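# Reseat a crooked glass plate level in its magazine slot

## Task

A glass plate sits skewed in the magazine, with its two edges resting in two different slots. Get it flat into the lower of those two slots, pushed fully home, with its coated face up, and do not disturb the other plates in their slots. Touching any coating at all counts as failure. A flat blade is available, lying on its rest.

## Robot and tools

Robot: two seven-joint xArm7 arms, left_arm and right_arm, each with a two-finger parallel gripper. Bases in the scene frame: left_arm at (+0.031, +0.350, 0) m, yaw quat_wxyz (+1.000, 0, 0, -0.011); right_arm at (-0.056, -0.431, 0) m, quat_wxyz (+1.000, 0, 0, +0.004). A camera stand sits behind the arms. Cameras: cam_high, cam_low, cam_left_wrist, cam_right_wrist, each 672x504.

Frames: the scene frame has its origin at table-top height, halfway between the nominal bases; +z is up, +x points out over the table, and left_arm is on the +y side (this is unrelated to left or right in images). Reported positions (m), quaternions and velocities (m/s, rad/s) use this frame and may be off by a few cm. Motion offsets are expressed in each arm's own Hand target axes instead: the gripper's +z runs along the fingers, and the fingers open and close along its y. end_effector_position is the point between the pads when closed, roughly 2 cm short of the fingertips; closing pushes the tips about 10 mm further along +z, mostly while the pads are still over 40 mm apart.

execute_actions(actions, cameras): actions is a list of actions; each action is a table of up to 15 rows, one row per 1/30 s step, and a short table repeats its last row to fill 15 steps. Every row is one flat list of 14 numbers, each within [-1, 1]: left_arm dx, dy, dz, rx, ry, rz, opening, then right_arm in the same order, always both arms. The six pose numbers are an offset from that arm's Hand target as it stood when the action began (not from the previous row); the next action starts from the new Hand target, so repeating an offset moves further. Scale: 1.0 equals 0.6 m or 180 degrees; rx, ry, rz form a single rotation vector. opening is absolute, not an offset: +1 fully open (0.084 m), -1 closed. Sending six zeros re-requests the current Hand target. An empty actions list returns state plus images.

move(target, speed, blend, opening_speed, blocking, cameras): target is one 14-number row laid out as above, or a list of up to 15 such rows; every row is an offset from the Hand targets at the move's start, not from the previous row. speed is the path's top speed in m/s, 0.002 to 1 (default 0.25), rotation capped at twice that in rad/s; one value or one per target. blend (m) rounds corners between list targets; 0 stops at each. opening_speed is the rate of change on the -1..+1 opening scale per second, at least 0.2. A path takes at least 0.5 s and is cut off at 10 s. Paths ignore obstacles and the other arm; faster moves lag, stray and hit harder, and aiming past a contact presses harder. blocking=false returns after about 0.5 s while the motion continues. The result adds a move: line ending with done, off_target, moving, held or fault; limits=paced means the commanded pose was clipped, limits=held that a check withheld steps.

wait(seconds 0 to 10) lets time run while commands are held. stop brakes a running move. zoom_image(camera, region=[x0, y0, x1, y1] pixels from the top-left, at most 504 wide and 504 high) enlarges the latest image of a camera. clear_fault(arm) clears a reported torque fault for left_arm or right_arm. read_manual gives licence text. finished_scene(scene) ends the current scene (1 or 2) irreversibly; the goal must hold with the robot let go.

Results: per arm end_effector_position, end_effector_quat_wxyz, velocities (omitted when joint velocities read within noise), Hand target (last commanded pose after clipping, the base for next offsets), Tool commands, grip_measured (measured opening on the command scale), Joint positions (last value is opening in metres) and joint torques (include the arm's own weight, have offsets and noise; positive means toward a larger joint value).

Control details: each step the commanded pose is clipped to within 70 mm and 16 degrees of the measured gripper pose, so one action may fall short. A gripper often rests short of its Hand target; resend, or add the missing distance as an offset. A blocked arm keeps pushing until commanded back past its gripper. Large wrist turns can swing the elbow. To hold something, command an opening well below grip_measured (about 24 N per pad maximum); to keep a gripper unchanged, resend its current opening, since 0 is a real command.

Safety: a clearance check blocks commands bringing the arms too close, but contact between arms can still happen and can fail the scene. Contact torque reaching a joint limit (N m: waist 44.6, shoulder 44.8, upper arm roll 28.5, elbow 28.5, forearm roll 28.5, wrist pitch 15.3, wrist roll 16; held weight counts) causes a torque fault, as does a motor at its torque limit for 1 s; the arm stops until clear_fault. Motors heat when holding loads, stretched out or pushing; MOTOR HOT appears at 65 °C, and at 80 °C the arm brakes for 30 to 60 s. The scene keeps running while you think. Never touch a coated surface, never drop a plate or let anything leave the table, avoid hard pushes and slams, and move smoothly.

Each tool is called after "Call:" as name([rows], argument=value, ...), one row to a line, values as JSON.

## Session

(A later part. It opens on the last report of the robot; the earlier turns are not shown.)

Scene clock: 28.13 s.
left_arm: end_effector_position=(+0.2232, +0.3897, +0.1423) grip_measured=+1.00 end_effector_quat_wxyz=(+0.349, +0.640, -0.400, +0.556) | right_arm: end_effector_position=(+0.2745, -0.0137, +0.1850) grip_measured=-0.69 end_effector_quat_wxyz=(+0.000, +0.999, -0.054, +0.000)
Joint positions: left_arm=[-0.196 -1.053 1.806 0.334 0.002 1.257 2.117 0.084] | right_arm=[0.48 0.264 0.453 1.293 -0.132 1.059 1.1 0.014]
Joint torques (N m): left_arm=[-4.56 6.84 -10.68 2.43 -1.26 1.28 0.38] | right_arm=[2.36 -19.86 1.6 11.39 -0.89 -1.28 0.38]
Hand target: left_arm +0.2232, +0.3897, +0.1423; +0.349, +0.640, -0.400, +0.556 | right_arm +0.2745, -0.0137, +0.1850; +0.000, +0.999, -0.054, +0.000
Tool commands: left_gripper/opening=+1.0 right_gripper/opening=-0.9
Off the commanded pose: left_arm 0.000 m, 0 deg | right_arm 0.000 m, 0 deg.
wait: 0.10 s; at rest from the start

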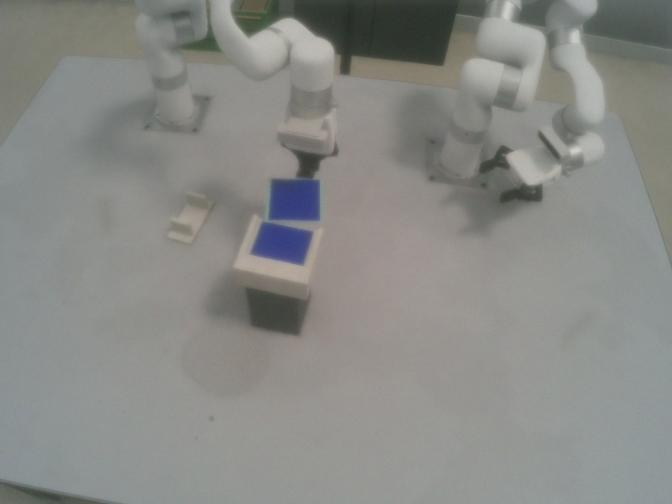

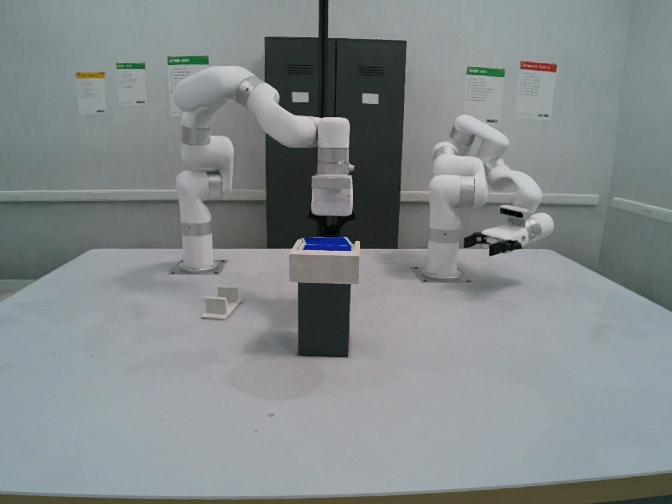

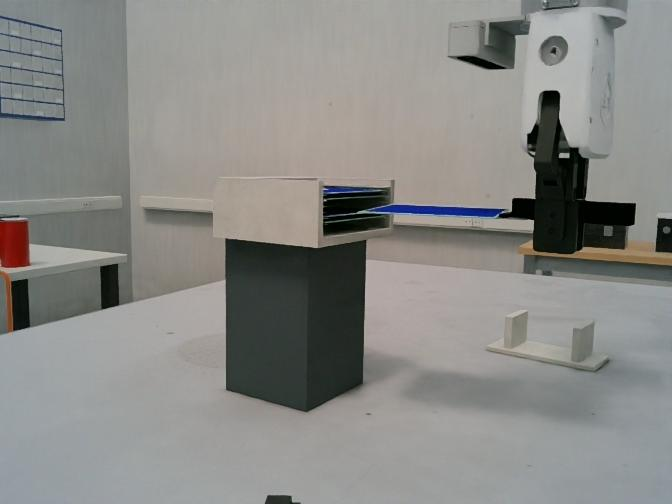

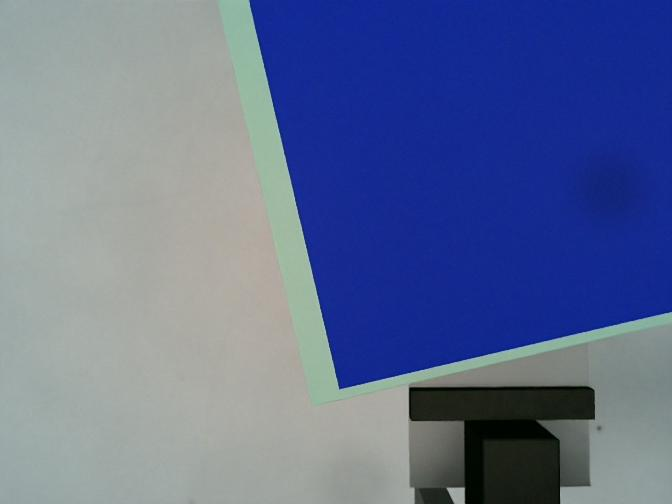

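Call:
move([
  [0,0,0,0,0,0,1,-0.025,0,0,0,0,0,-0.9],
  [0,0,0,0,0,0,1,-0.0143,-0.0508,0,0,0,0.0728,-0.9],
], speed=0.04, cameras=["all"])

Call:
zoom_image(camera="cam_high", region=[230, 150, 330, 310])

Call:
zoom_image(camera="cam_left_wrist", region=[320, 175, 420, 235])

Call:
zoom_image(camera="cam_left_wrist", region=[370, 185, 530, 235])

Scene clock: 33.40 s.
left_arm: end_effector_position=(+0.2232, +0.3897, +0.1423) grip_measured=+1.00 end_effector_quat_wxyz=(+0.349, +0.640, -0.400, +0.556) | right_arm: end_effector_position=(+0.2693, +0.0176, +0.1849) grip_measured=-0.69 end_effector_quat_wxyz=(+0.000, +0.986, -0.167, +0.000)
Joint positions: left_arm=[-0.196 -1.053 1.806 0.334 0.002 1.257 2.117 0.084] | right_arm=[0.556 0.338 0.433 1.392 -0.158 1.089 1.386 0.014]
Joint torques (N m): left_arm=[-4 6.82 -11.07 2.3 -0.89 1.5 0.51] | right_arm=[2.09 -21.79 1.92 11.41 -1.03 -1.15 0.51]
Hand target: left_arm +0.2232, +0.3897, +0.1423; +0.349, +0.640, -0.400, +0.556 | right_arm +0.2693, +0.0176, +0.1849; +0.000, +0.986, -0.167, +0.000
Off the commanded pose: left_arm 0.000 m, 0 deg | right_arm 0.000 m, 0 deg.
move: done

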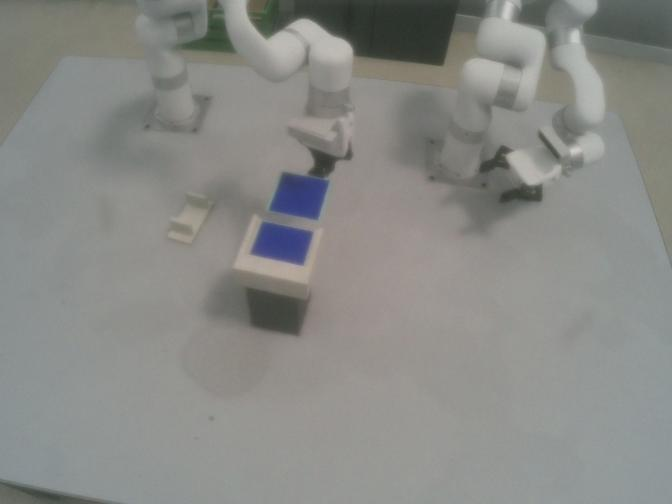

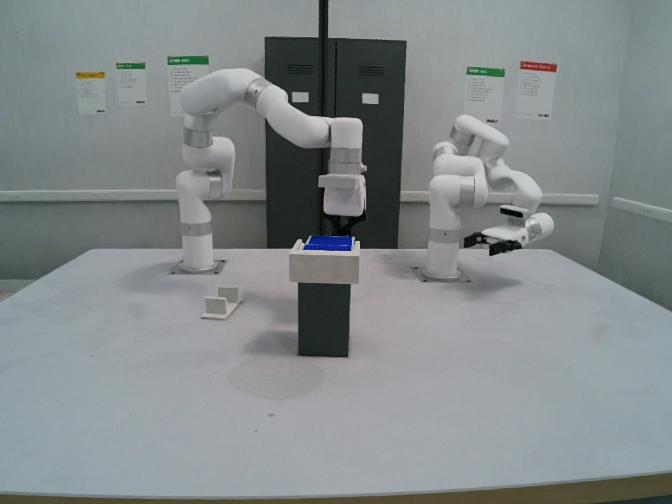

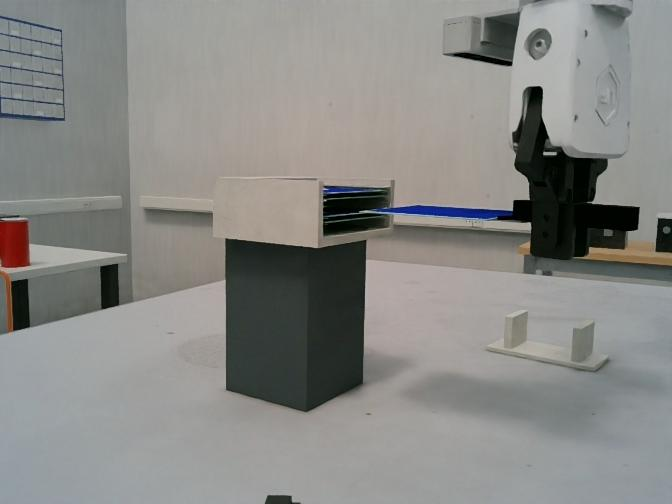

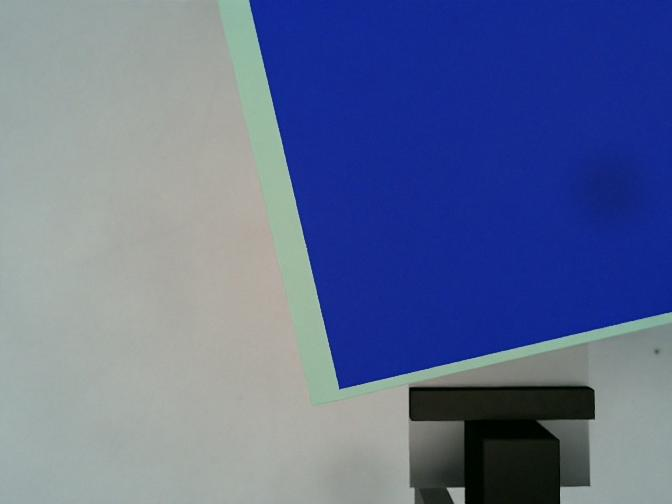

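Scaled by 3.150 from the camera's 672x504 image, which has a finer 960x720 frame.

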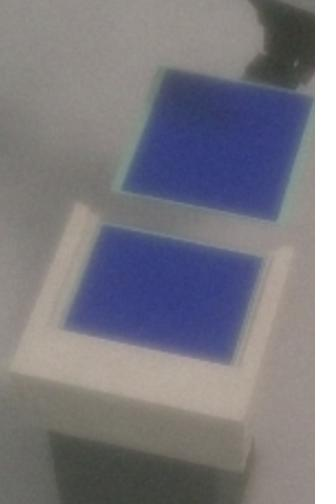

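Scaled by 5.040 from the camera's 672x504 image, which has a finer 960x720 frame.

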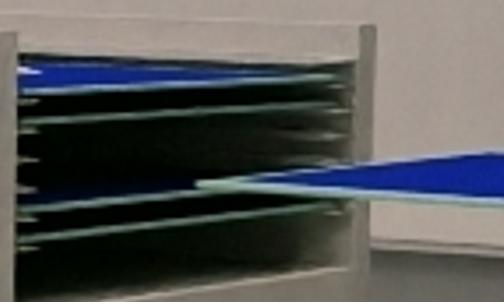

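Scaled by 3.150 from the camera's 672x504 image, which has a finer 960x720 frame.

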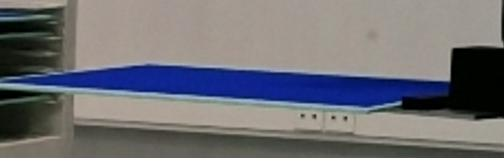

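Call:
move(target=[0,0,0,0,0,0,1,0.0325,-0.00757,0,0,0,0,-0.9], speed=0.05, cameras=["cam_high","cam_left_wrist","cam_right_wrist"])

Call:
zoom_image(camera="cam_left_wrist", region=[320, 175, 420, 235])

Call:
zoom_image(camera="cam_high", region=[230, 150, 330, 310])

Scene clock: 35.00 s.
left_arm: end_effector_position=(+0.2232, +0.3897, +0.1423) grip_measured=+1.00 end_effector_quat_wxyz=(+0.349, +0.640, -0.400, +0.556) | right_arm: end_effector_position=(+0.2892, +0.0154, +0.1849) grip_measured=-0.69 end_effector_quat_wxyz=(+0.000, +0.986, -0.167, +0.000)
Joint positions: left_arm=[-0.196 -1.053 1.806 0.334 0.002 1.257 2.117 0.084] | right_arm=[0.545 0.372 0.42 1.441 -0.168 1.104 1.359 0.014]
Joint torques (N m): left_arm=[-4.2 6.17 -10.91 1.98 -1.17 1.43 0.48] | right_arm=[-3.09 -22.26 2.14 11.42 -0.92 -1.17 -0.48]
Hand target: left_arm +0.2232, +0.3897, +0.1423; +0.349, +0.640, -0.400, +0.556 | right_arm +0.2892, +0.0154, +0.1849; +0.000, +0.986, -0.167, +0.000
Off the commanded pose: left_arm 0.000 m, 0 deg | right_arm 0.000 m, 0 deg.
move: done
Images, in order (width x height): cam_high 672x504, cam_left_wrist 672x504, cam_right_wrist 672x504.

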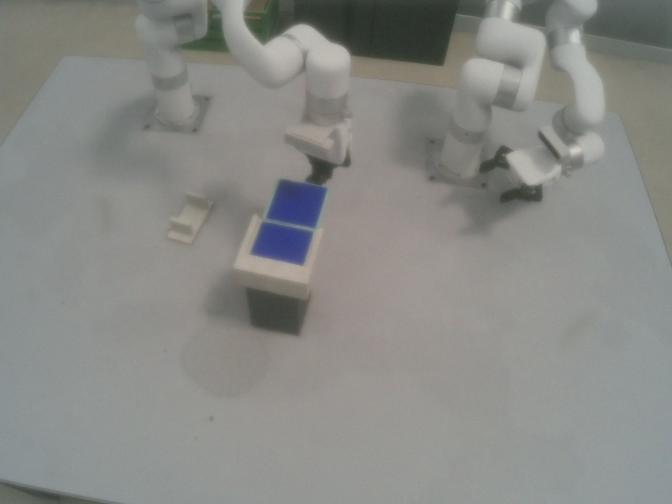

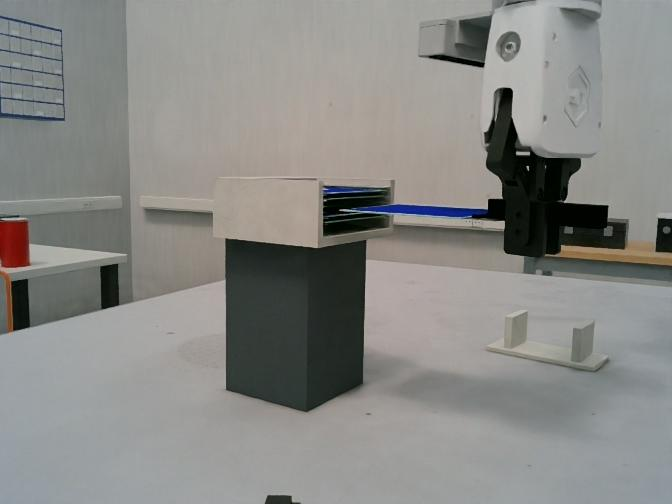

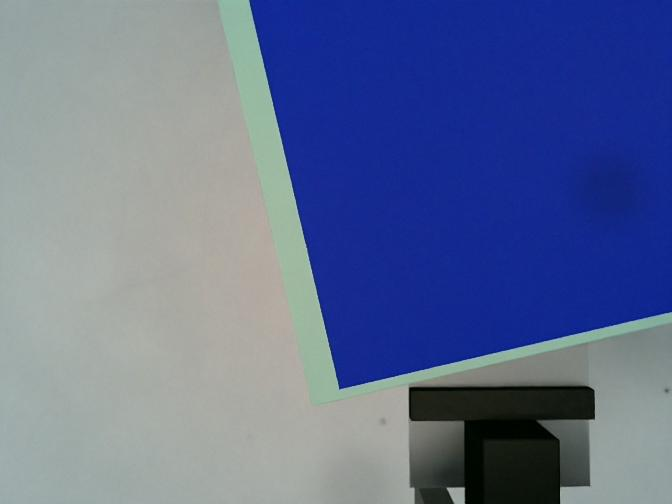

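Scaled by 5.040 from the camera's 672x504 image, which has a finer 960x720 frame.

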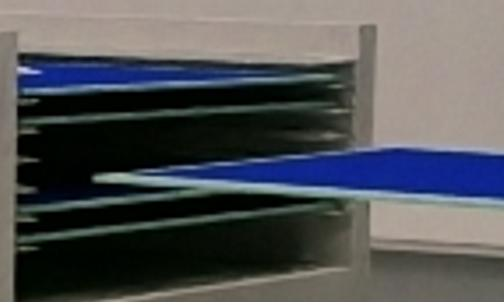

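Scaled by 3.150 from the camera's 672x504 image, which has a finer 960x720 frame.

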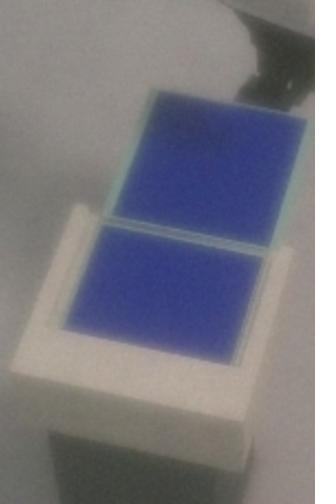

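Call:
zoom_image(camera="cam_high", region=[255, 200, 335, 260])

Call:
zoom_image(camera="cam_high", region=[250, 170, 340, 270])

Scaled by 6.300 from the camera's 672x504 image, which has a finer 960x720 frame.

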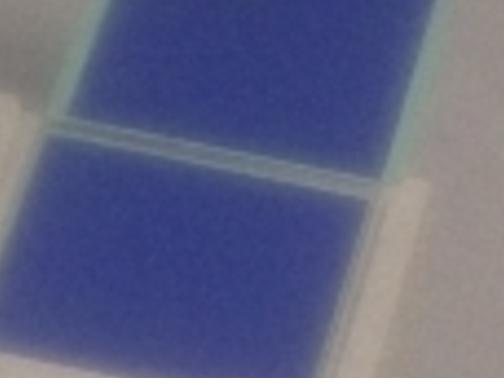

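Scaled by 5.040 from the camera's 672x504 image, which has a finer 960x720 frame.

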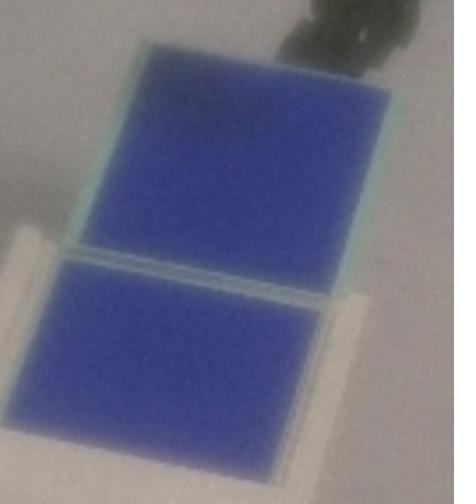

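Call:
move(target=[0,0,0,0,0,0,1,0.0195,-0.00454,0,0,0,0,-0.9], speed=0.05, cameras=["cam_left_wrist","cam_right_wrist","cam_high"])

Call:
zoom_image(camera="cam_left_wrist", region=[320, 175, 420, 235])

Call:
zoom_image(camera="cam_high", region=[255, 200, 335, 260])

Scene clock: 36.77 s.
left_arm: end_effector_position=(+0.2232, +0.3897, +0.1423) grip_measured=+1.00 end_effector_quat_wxyz=(+0.349, +0.640, -0.400, +0.556) | right_arm: end_effector_position=(+0.3011, +0.0141, +0.1849) grip_measured=-0.69 end_effector_quat_wxyz=(+0.000, +0.986, -0.167, +0.000)
Joint positions: left_arm=[-0.196 -1.053 1.806 0.334 0.002 1.257 2.117 0.084] | right_arm=[0.538 0.394 0.413 1.472 -0.173 1.114 1.343 0.014]
Joint torques (N m): left_arm=[-4.46 6.3 -10.76 2.33 -1.25 1.39 0.69] | right_arm=[-3.12 -22.82 2.3 11.54 -0.94 -1.22 -0.49]
Hand target: left_arm +0.2232, +0.3897, +0.1423; +0.349, +0.640, -0.400, +0.556 | right_arm +0.3011, +0.0141, +0.1849; +0.000, +0.986, -0.167, +0.000
Off the commanded pose: left_arm 0.000 m, 0 deg | right_arm 0.000 m, 0 deg.
move: done
Images, in order (width x height): cam_high 672x504, cam_left_wrist 672x504, cam_right_wrist 672x504.

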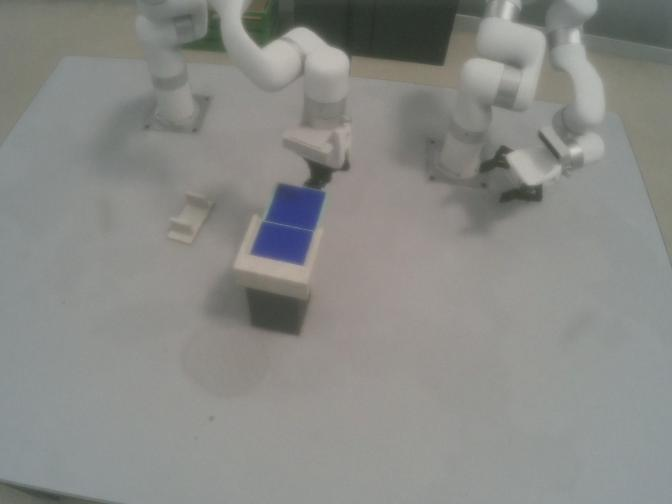

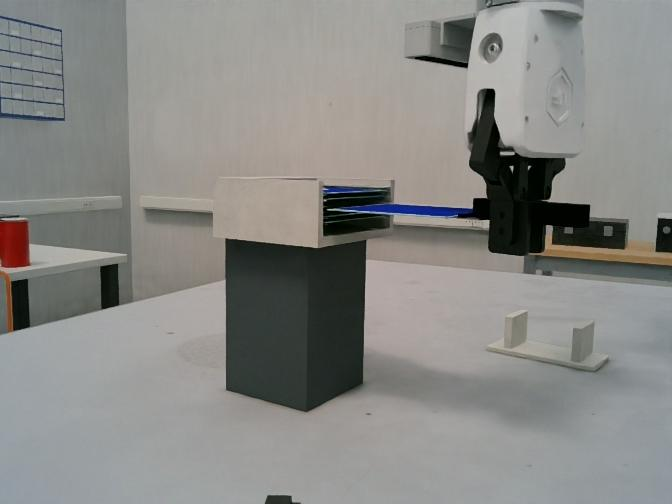

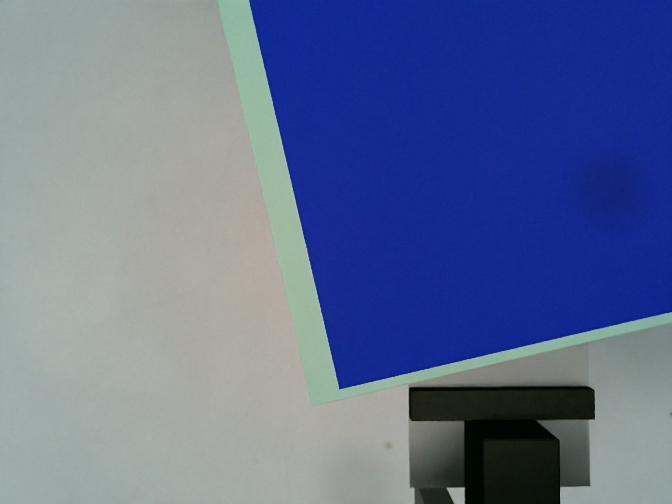

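Scaled by 5.040 from the camera's 672x504 image, which has a finer 960x720 frame.

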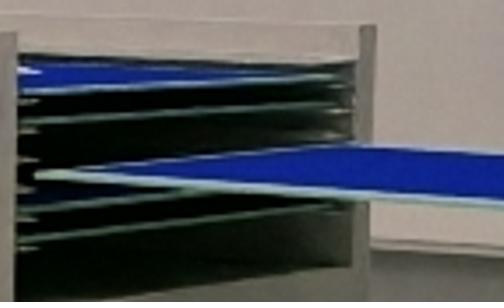

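Scaled by 6.300 from the camera's 672x504 image, which has a finer 960x720 frame.

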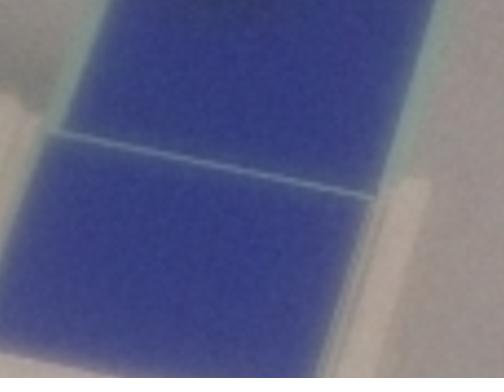

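Call:
move(target=[0,0,0,0,0,0,1,0.013,-0.00303,0,0,0,0,-0.9], speed=0.03, cameras=["cam_left_wrist","cam_right_wrist","cam_high"])

Call:
zoom_image(camera="cam_left_wrist", region=[320, 185, 400, 235])

Call:
zoom_image(camera="cam_high", region=[255, 200, 335, 260])

Scene clock: 40.10 s.
left_arm: end_effector_position=(+0.2232, +0.3897, +0.1423) grip_measured=+1.00 end_effector_quat_wxyz=(+0.349, +0.640, -0.400, +0.556) | right_arm: end_effector_position=(+0.3091, +0.0133, +0.1849) grip_measured=-0.69 end_effector_quat_wxyz=(+0.000, +0.986, -0.167, +0.000)
Joint positions: left_arm=[-0.196 -1.053 1.806 0.334 0.002 1.257 2.117 0.084] | right_arm=[0.534 0.409 0.408 1.494 -0.177 1.122 1.333 0.014]
Joint torques (N m): left_arm=[-4.58 6.14 -10.89 2.11 -1.02 1.33 0.51] | right_arm=[-3.09 -23.1 2.53 11.56 -0.95 -1.18 -0.39]
Hand target: left_arm +0.2232, +0.3897, +0.1423; +0.349, +0.640, -0.400, +0.556 | right_arm +0.3091, +0.0133, +0.1849; +0.000, +0.986, -0.167, +0.000
Off the commanded pose: left_arm 0.000 m, 0 deg | right_arm 0.000 m, 0 deg.
move: done
Images, in order (width x height): cam_high 672x504, cam_left_wrist 672x504, cam_right_wrist 672x504.

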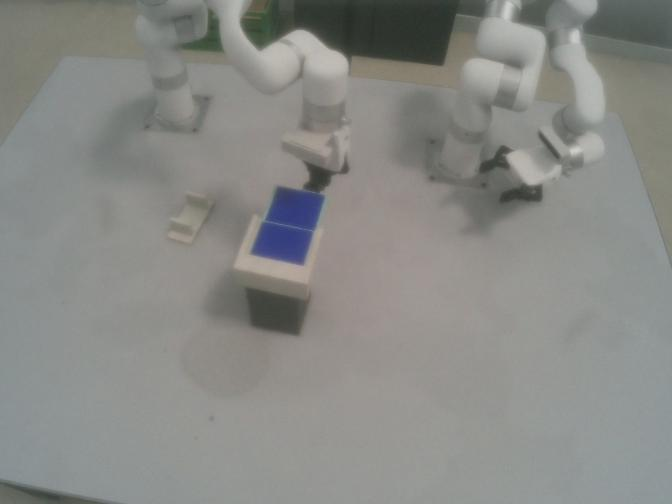

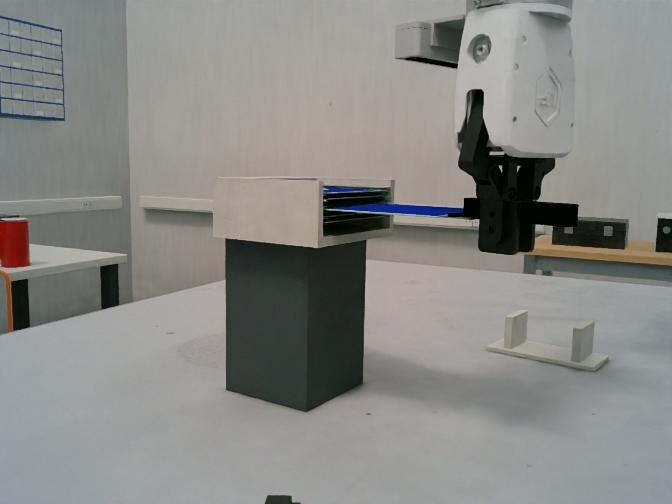

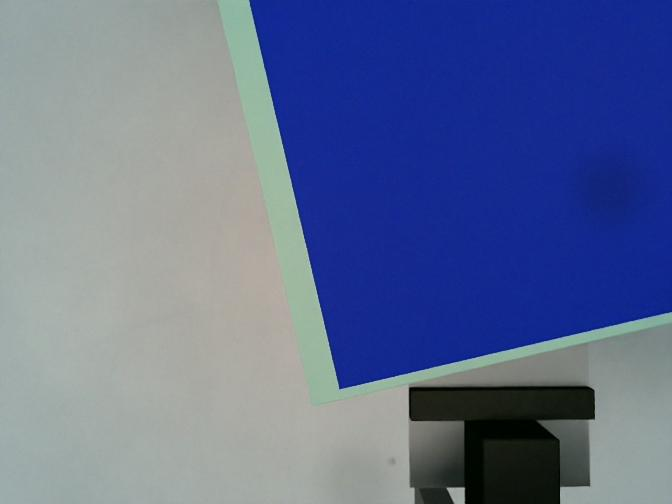

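Scaled by 6.300 from the camera's 672x504 image, which has a finer 960x720 frame.

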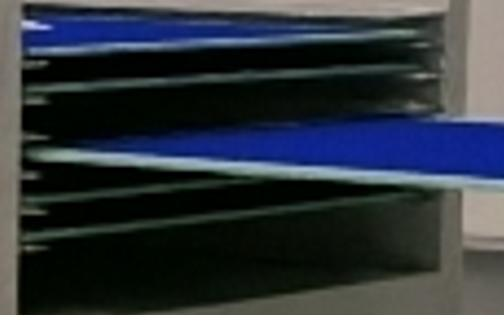

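Scaled by 6.300 from the camera's 672x504 image, which has a finer 960x720 frame.

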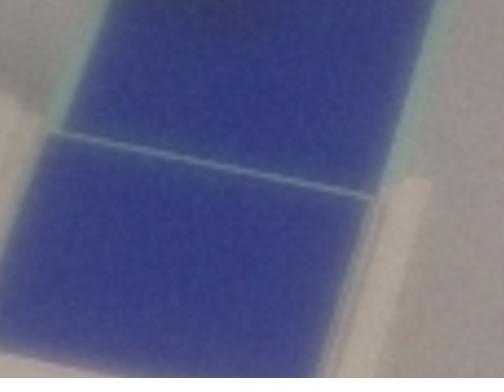

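Call:
move(target=[0,0,0,0,0,0,1,0.0065,-0.00151,0,0,0,0,-0.9], speed=0.02, cameras=["cam_left_wrist"])

Call:
zoom_image(camera="cam_left_wrist", region=[320, 185, 400, 235])

Call:
zoom_image(camera="cam_left_wrist", region=[312, 200, 342, 222])

Scene clock: 41.10 s.
left_arm: end_effector_position=(+0.2232, +0.3897, +0.1423) grip_measured=+1.00 end_effector_quat_wxyz=(+0.349, +0.640, -0.400, +0.556) | right_arm: end_effector_position=(+0.3130, +0.0128, +0.1849) grip_measured=-0.69 end_effector_quat_wxyz=(+0.000, +0.986, -0.167, +0.000)
Joint positions: left_arm=[-0.196 -1.053 1.806 0.334 0.002 1.257 2.117 0.084] | right_arm=[0.532 0.417 0.405 1.505 -0.179 1.125 1.327 0.014]
Joint torques (N m): left_arm=[-4.68 6.55 -11.15 2.12 -1.28 1.44 0.45] | right_arm=[-3.15 -23.03 2.4 11.41 -1.01 -1.24 -0.45]
Hand target: left_arm +0.2232, +0.3897, +0.1423; +0.349, +0.640, -0.400, +0.556 | right_arm +0.3131, +0.0128, +0.1849; +0.000, +0.986, -0.167, +0.000
Off the commanded pose: left_arm 0.000 m, 0 deg | right_arm 0.000 m, 0 deg.
move: done
Images, in order (width x height): cam_left_wrist 672x504.

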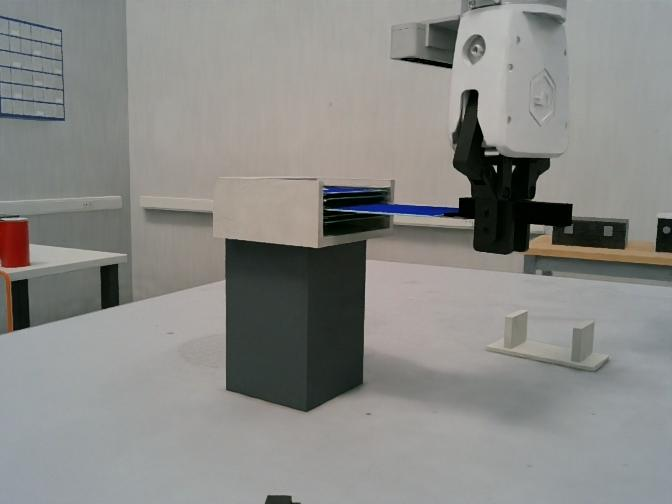

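Scaled by 6.300 from the camera's 672x504 image, which has a finer 960x720 frame.

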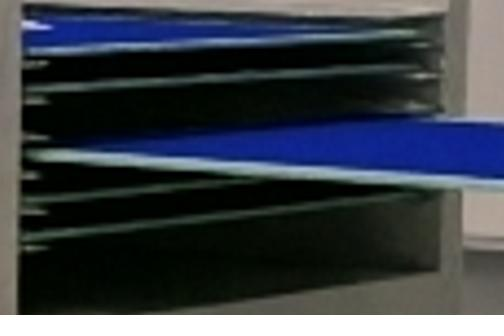

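Scaled by 16.800 from the camera's 672x504 image, which has a finer 960x720 frame.

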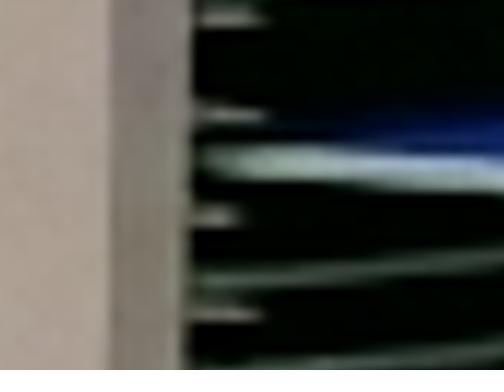

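Call:
move(target=[0,0,0,0,0,0,1,0.0487,-0.01135,0,0,0,0,-0.9], speed=0.04, cameras=["cam_left_wrist","cam_right_wrist","cam_high"])

Call:
zoom_image(camera="cam_left_wrist", region=[320, 185, 400, 235])

Call:
zoom_image(camera="cam_high", region=[255, 200, 335, 260])

Scene clock: 42.40 s.
left_arm: end_effector_position=(+0.2232, +0.3897, +0.1423) grip_measured=+1.00 end_effector_quat_wxyz=(+0.349, +0.640, -0.400, +0.556) | right_arm: end_effector_position=(+0.3429, +0.0096, +0.1850) grip_measured=-0.69 end_effector_quat_wxyz=(+0.000, +0.986, -0.167, +0.000)
Joint positions: left_arm=[-0.196 -1.053 1.806 0.334 0.002 1.257 2.117 0.084] | right_arm=[0.519 0.477 0.388 1.596 -0.192 1.156 1.289 0.014]
Joint torques (N m): left_arm=[-4.24 6.36 -11.23 2.12 -1.12 1.54 0.46] | right_arm=[-3.14 -24.25 2.65 11.59 -0.95 -1.24 -0.45]
Hand target: left_arm +0.2232, +0.3897, +0.1423; +0.349, +0.640, -0.400, +0.556 | right_arm +0.3429, +0.0096, +0.1850; +0.000, +0.986, -0.167, +0.000
Off the commanded pose: left_arm 0.000 m, 0 deg | right_arm 0.000 m, 0 deg.
move: done
Images, in order (width x height): cam_high 672x504, cam_left_wrist 672x504, cam_right_wrist 672x504.

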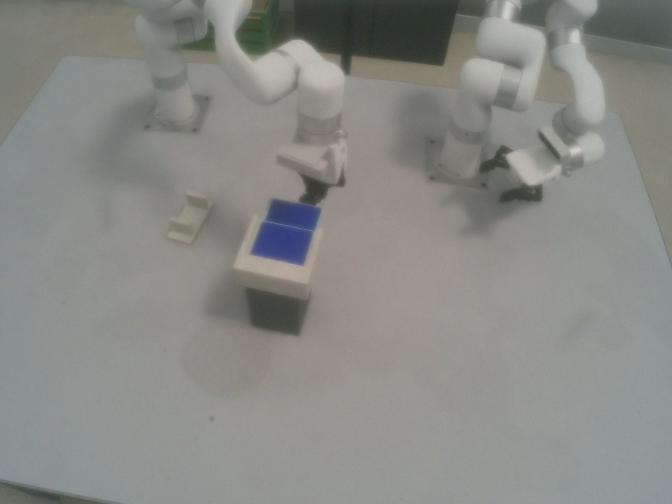

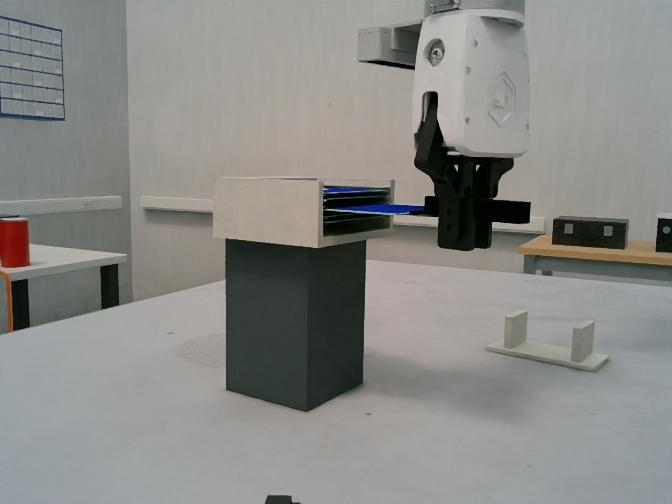

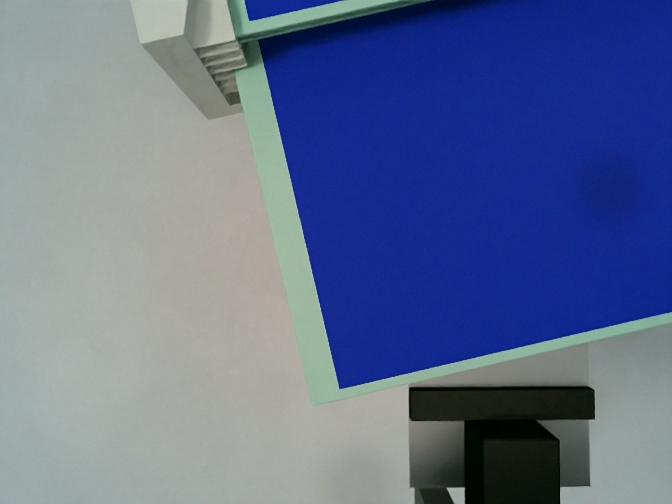

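Scaled by 6.300 from the camera's 672x504 image, which has a finer 960x720 frame.

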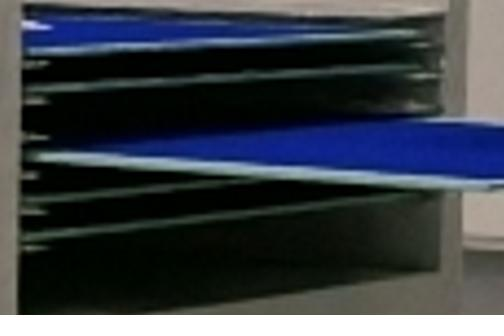

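Scaled by 6.300 from the camera's 672x504 image, which has a finer 960x720 frame.

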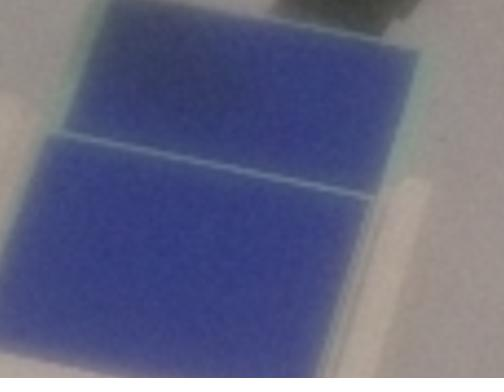

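Call:
zoom_image(camera="cam_right_wrist", region=[180, 0, 432, 189])

Call:
zoom_image(camera="cam_right_wrist", region=[290, 270, 672, 420])

Scaled by 2.000 from the camera's 672x504 image, which has a finer 960x720 frame.

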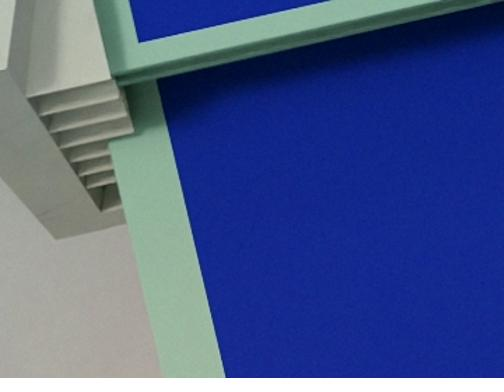

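Scaled by 1.319 from the camera's 672x504 image, which has a finer 960x720 frame.

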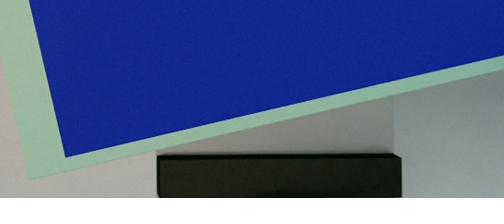

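Call:
move(target=[0,0,0,0,0,0,1,0,0,0,0,0,0.0039,-0.9], speed=0.03)

Call:
move(target=[0,0,0,0,0,0,1,0.0631,-0.0155,0.00017,0,0,0,-0.9], speed=0.04, cameras=["cam_left_wrist","cam_right_wrist"])

Call:
zoom_image(camera="cam_left_wrist", region=[320, 185, 400, 235])

Call:
zoom_image(camera="cam_right_wrist", region=[180, 100, 580, 400])

Scene clock: 44.30 s.
left_arm: end_effector_position=(+0.2232, +0.3897, +0.1423) grip_measured=+1.00 end_effector_quat_wxyz=(+0.349, +0.640, -0.400, +0.556) | right_arm: end_effector_position=(+0.3429, +0.0096, +0.1850) grip_measured=-0.69 end_effector_quat_wxyz=(+0.000, +0.985, -0.173, +0.000)
Joint positions: left_arm=[-0.196 -1.053 1.806 0.334 0.002 1.257 2.117 0.084] | right_arm=[0.52 0.477 0.386 1.596 -0.191 1.156 1.3 0.014]
Joint torques (N m): left_arm=[-4.57 6.3 -11.21 2.13 -1.35 1.29 0.55] | right_arm=[2.34 -27.9 2.5 10.62 1.03 -2.31 0.54]
Hand target: left_arm +0.2232, +0.3897, +0.1423; +0.349, +0.640, -0.400, +0.556 | right_arm +0.3429, +0.0096, +0.1850; +0.000, +0.985, -0.173, +0.000
Off the commanded pose: left_arm 0.000 m, 0 deg | right_arm 0.000 m, 0 deg.
move: done

Scene clock: 45.70 s.
left_arm: end_effector_position=(+0.2232, +0.3897, +0.1423) grip_measured=+1.00 end_effector_quat_wxyz=(+0.349, +0.640, -0.400, +0.556) | right_arm: end_effector_position=(+0.3817, +0.0054, +0.1849) grip_measured=-0.69 end_effector_quat_wxyz=(+0.000, +0.985, -0.173, +0.000)
Joint positions: left_arm=[-0.196 -1.053 1.806 0.334 0.002 1.257 2.117 0.084] | right_arm=[0.508 0.565 0.364 1.732 -0.206 1.205 1.251 0.014]
Joint torques (N m): left_arm=[-4.47 6.16 -10.99 1.86 -1.34 1.36 0.47] | right_arm=[-1.94 -26.12 2.72 11.61 -0.85 -1.17 -0.35]
Hand target: left_arm +0.2232, +0.3897, +0.1423; +0.349, +0.640, -0.400, +0.556 | right_arm +0.3817, +0.0055, +0.1849; +0.000, +0.985, -0.173, +0.000
Off the commanded pose: left_arm 0.000 m, 0 deg | right_arm 0.000 m, 0 deg.
move: done
Images, in order (width x height): cam_left_wrist 672x504, cam_right_wrist 672x504.

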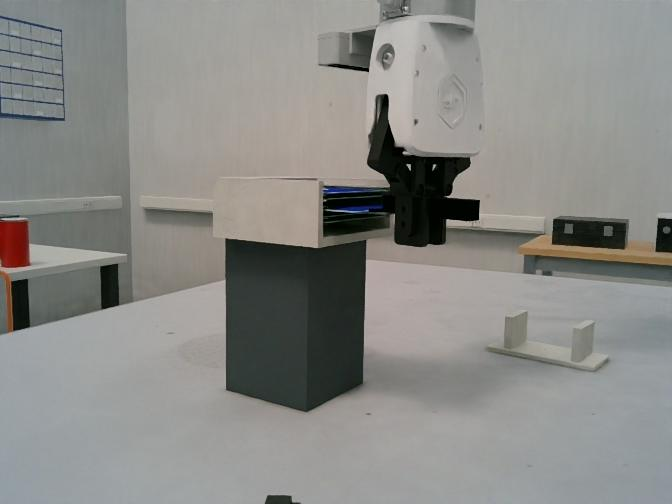

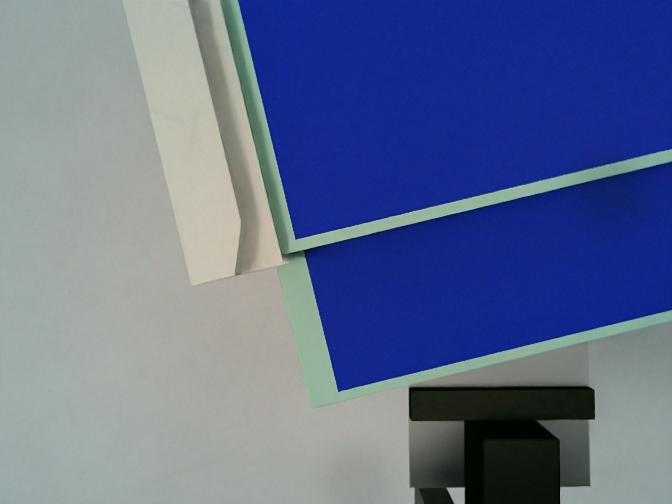

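Scaled by 6.300 from the camera's 672x504 image, which has a finer 960x720 frame.

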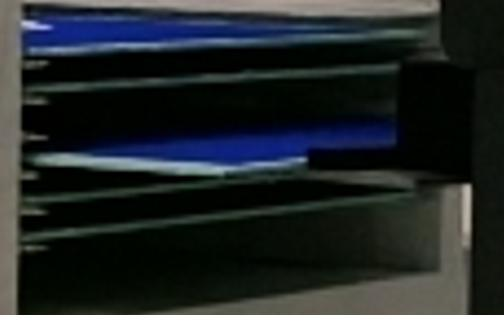

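Scaled by 1.260 from the camera's 672x504 image, which has a finer 960x720 frame.

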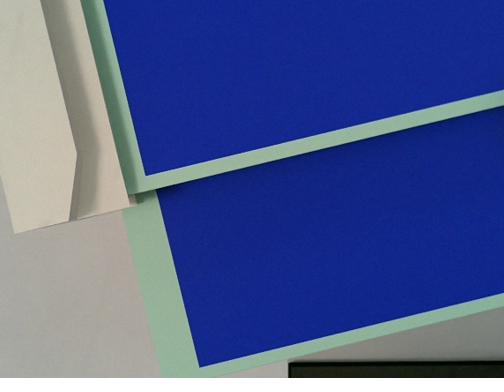

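Call:
move(target=[0,0,0,0,0,0,1,0.047,-0.0110,0.00017,0,0,0,-0.9], speed=0.03, cameras=["cam_left_wrist","cam_right_wrist"])

Call:
zoom_image(camera="cam_left_wrist", region=[320, 185, 400, 235])

Call:
zoom_image(camera="cam_right_wrist", region=[180, 200, 580, 500])

Scene clock: 47.50 s.
left_arm: end_effector_position=(+0.2232, +0.3897, +0.1423) grip_measured=+1.00 end_effector_quat_wxyz=(+0.349, +0.640, -0.400, +0.556) | right_arm: end_effector_position=(+0.4104, +0.0020, +0.1848) grip_measured=-0.69 end_effector_quat_wxyz=(+0.000, +0.985, -0.173, +0.000)
Joint positions: left_arm=[-0.196 -1.053 1.806 0.334 0.002 1.257 2.117 0.084] | right_arm=[0.503 0.639 0.349 1.851 -0.217 1.249 1.213 0.014]
Joint torques (N m): left_arm=[-4.56 6.53 -11.07 1.73 -1.44 1.38 0.52] | right_arm=[0.1 -27.15 2.79 11.29 -0.9 -1.23 -0.47]
Hand target: left_arm +0.2232, +0.3897, +0.1423; +0.349, +0.640, -0.400, +0.556 | right_arm +0.4104, +0.0020, +0.1848; +0.000, +0.985, -0.173, +0.000
Off the commanded pose: left_arm 0.000 m, 0 deg | right_arm 0.000 m, 0 deg.
move: done
Images, in order (width x height): cam_left_wrist 672x504, cam_right_wrist 672x504.

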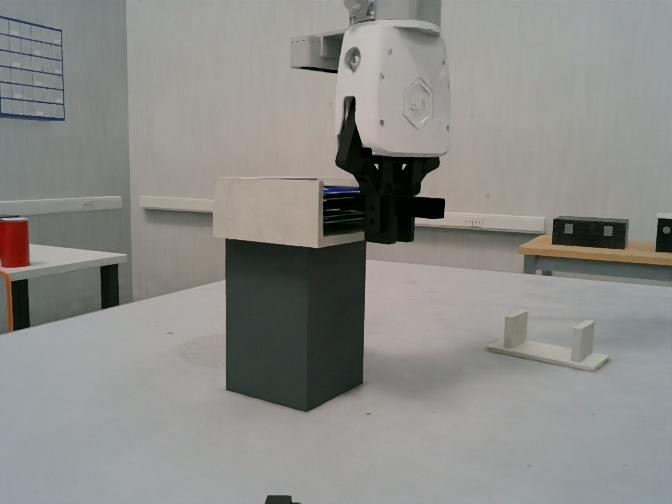

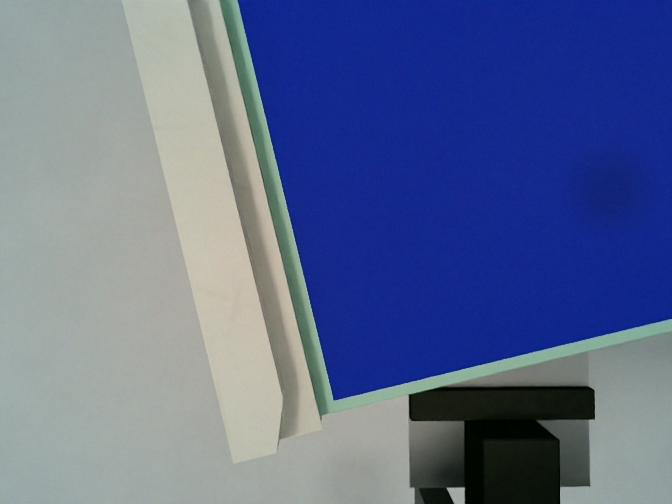

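Scaled by 6.300 from the camera's 672x504 image, which has a finer 960x720 frame.

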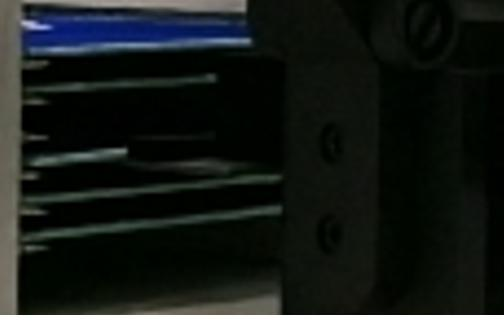

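Scaled by 1.260 from the camera's 672x504 image, which has a finer 960x720 frame.

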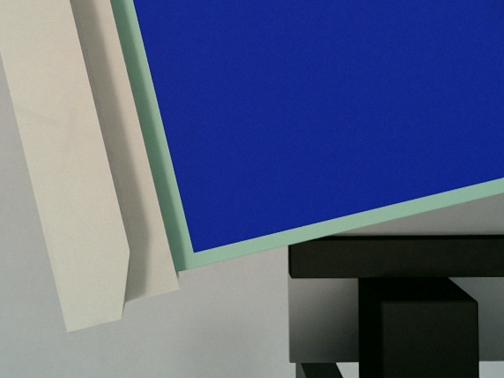

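Call:
zoom_image(camera="cam_left_wrist", region=[315, 192, 365, 228])

Scaled by 10.080 from the camera's 672x504 image, which has a finer 960x720 frame.

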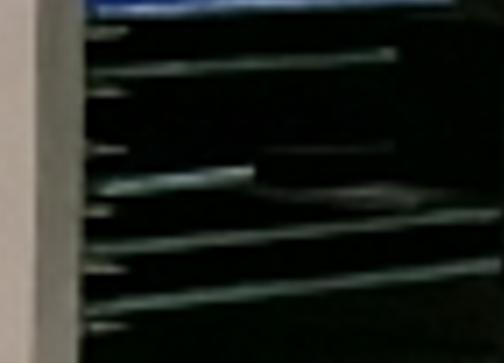

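Call:
move(target=[0,0,0,0,0,0,1,0.0026,-0.0006,0,0.0033,0,0,-0.9], speed=0.03, cameras=["cam_left_wrist","cam_right_wrist"])

Call:
zoom_image(camera="cam_left_wrist", region=[315, 192, 365, 228])

Call:
zoom_image(camera="cam_right_wrist", region=[230, 350, 430, 500])

Scene clock: 50.43 s.
left_arm: end_effector_position=(+0.2232, +0.3897, +0.1423) grip_measured=+1.00 end_effector_quat_wxyz=(+0.349, +0.640, -0.400, +0.556) | right_arm: end_effector_position=(+0.4120, +0.0019, +0.1848) grip_measured=-0.69 end_effector_quat_wxyz=(-0.005, +0.985, -0.173, +0.001)
Joint positions: left_arm=[-0.196 -1.053 1.806 0.334 0.002 1.257 2.117 0.084] | right_arm=[0.497 0.634 0.35 1.841 -0.213 1.235 1.208 0.014]
Joint torques (N m): left_arm=[-4.61 6.52 -11.41 1.93 -1.36 1.4 0.6] | right_arm=[-2.93 -31.24 5.45 9.79 0.91 -2.96 -0.33]
Hand target: left_arm +0.2232, +0.3897, +0.1423; +0.349, +0.640, -0.400, +0.556 | right_arm +0.4120, +0.0018, +0.1848; -0.005, +0.985, -0.173, +0.001
Off the commanded pose: left_arm 0.000 m, 0 deg | right_arm 0.000 m, 0 deg.
move: done
Images, in order (width x height): cam_left_wrist 672x504, cam_right_wrist 672x504.

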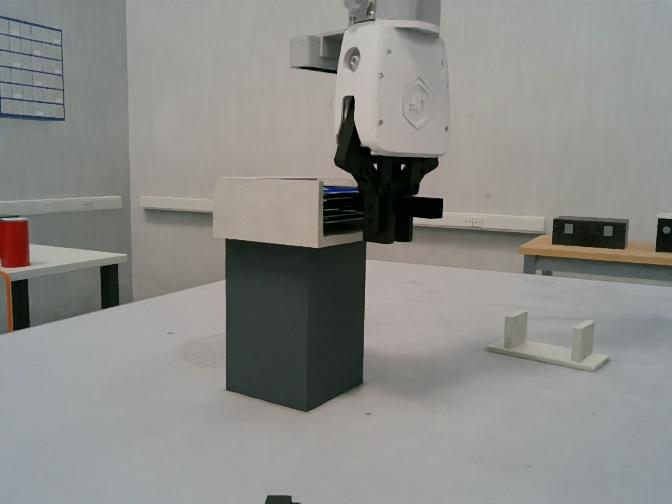

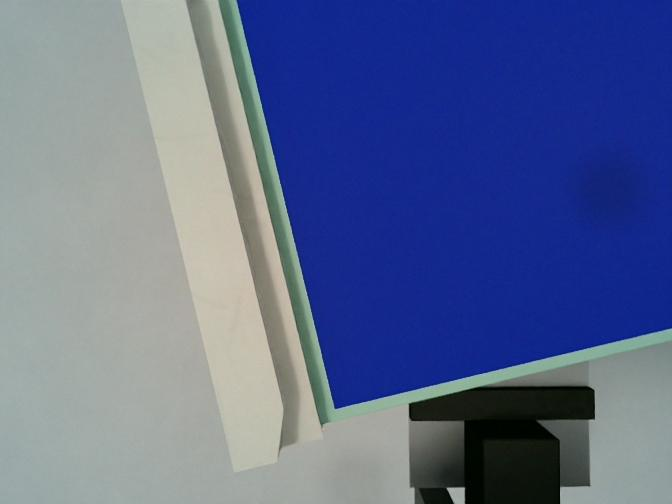

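Scaled by 10.080 from the camera's 672x504 image, which has a finer 960x720 frame.

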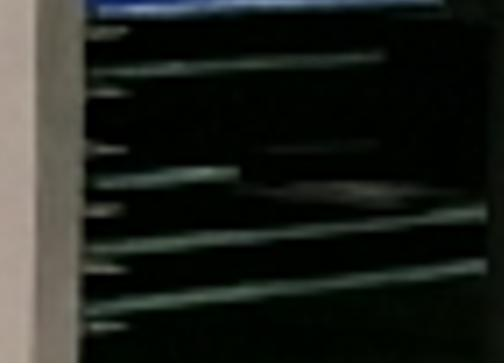

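Scaled by 2.520 from the camera's 672x504 image, which has a finer 960x720 frame.

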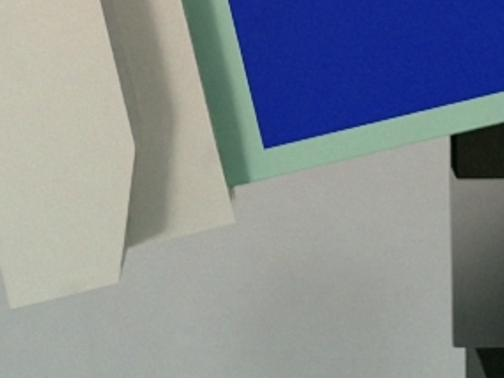

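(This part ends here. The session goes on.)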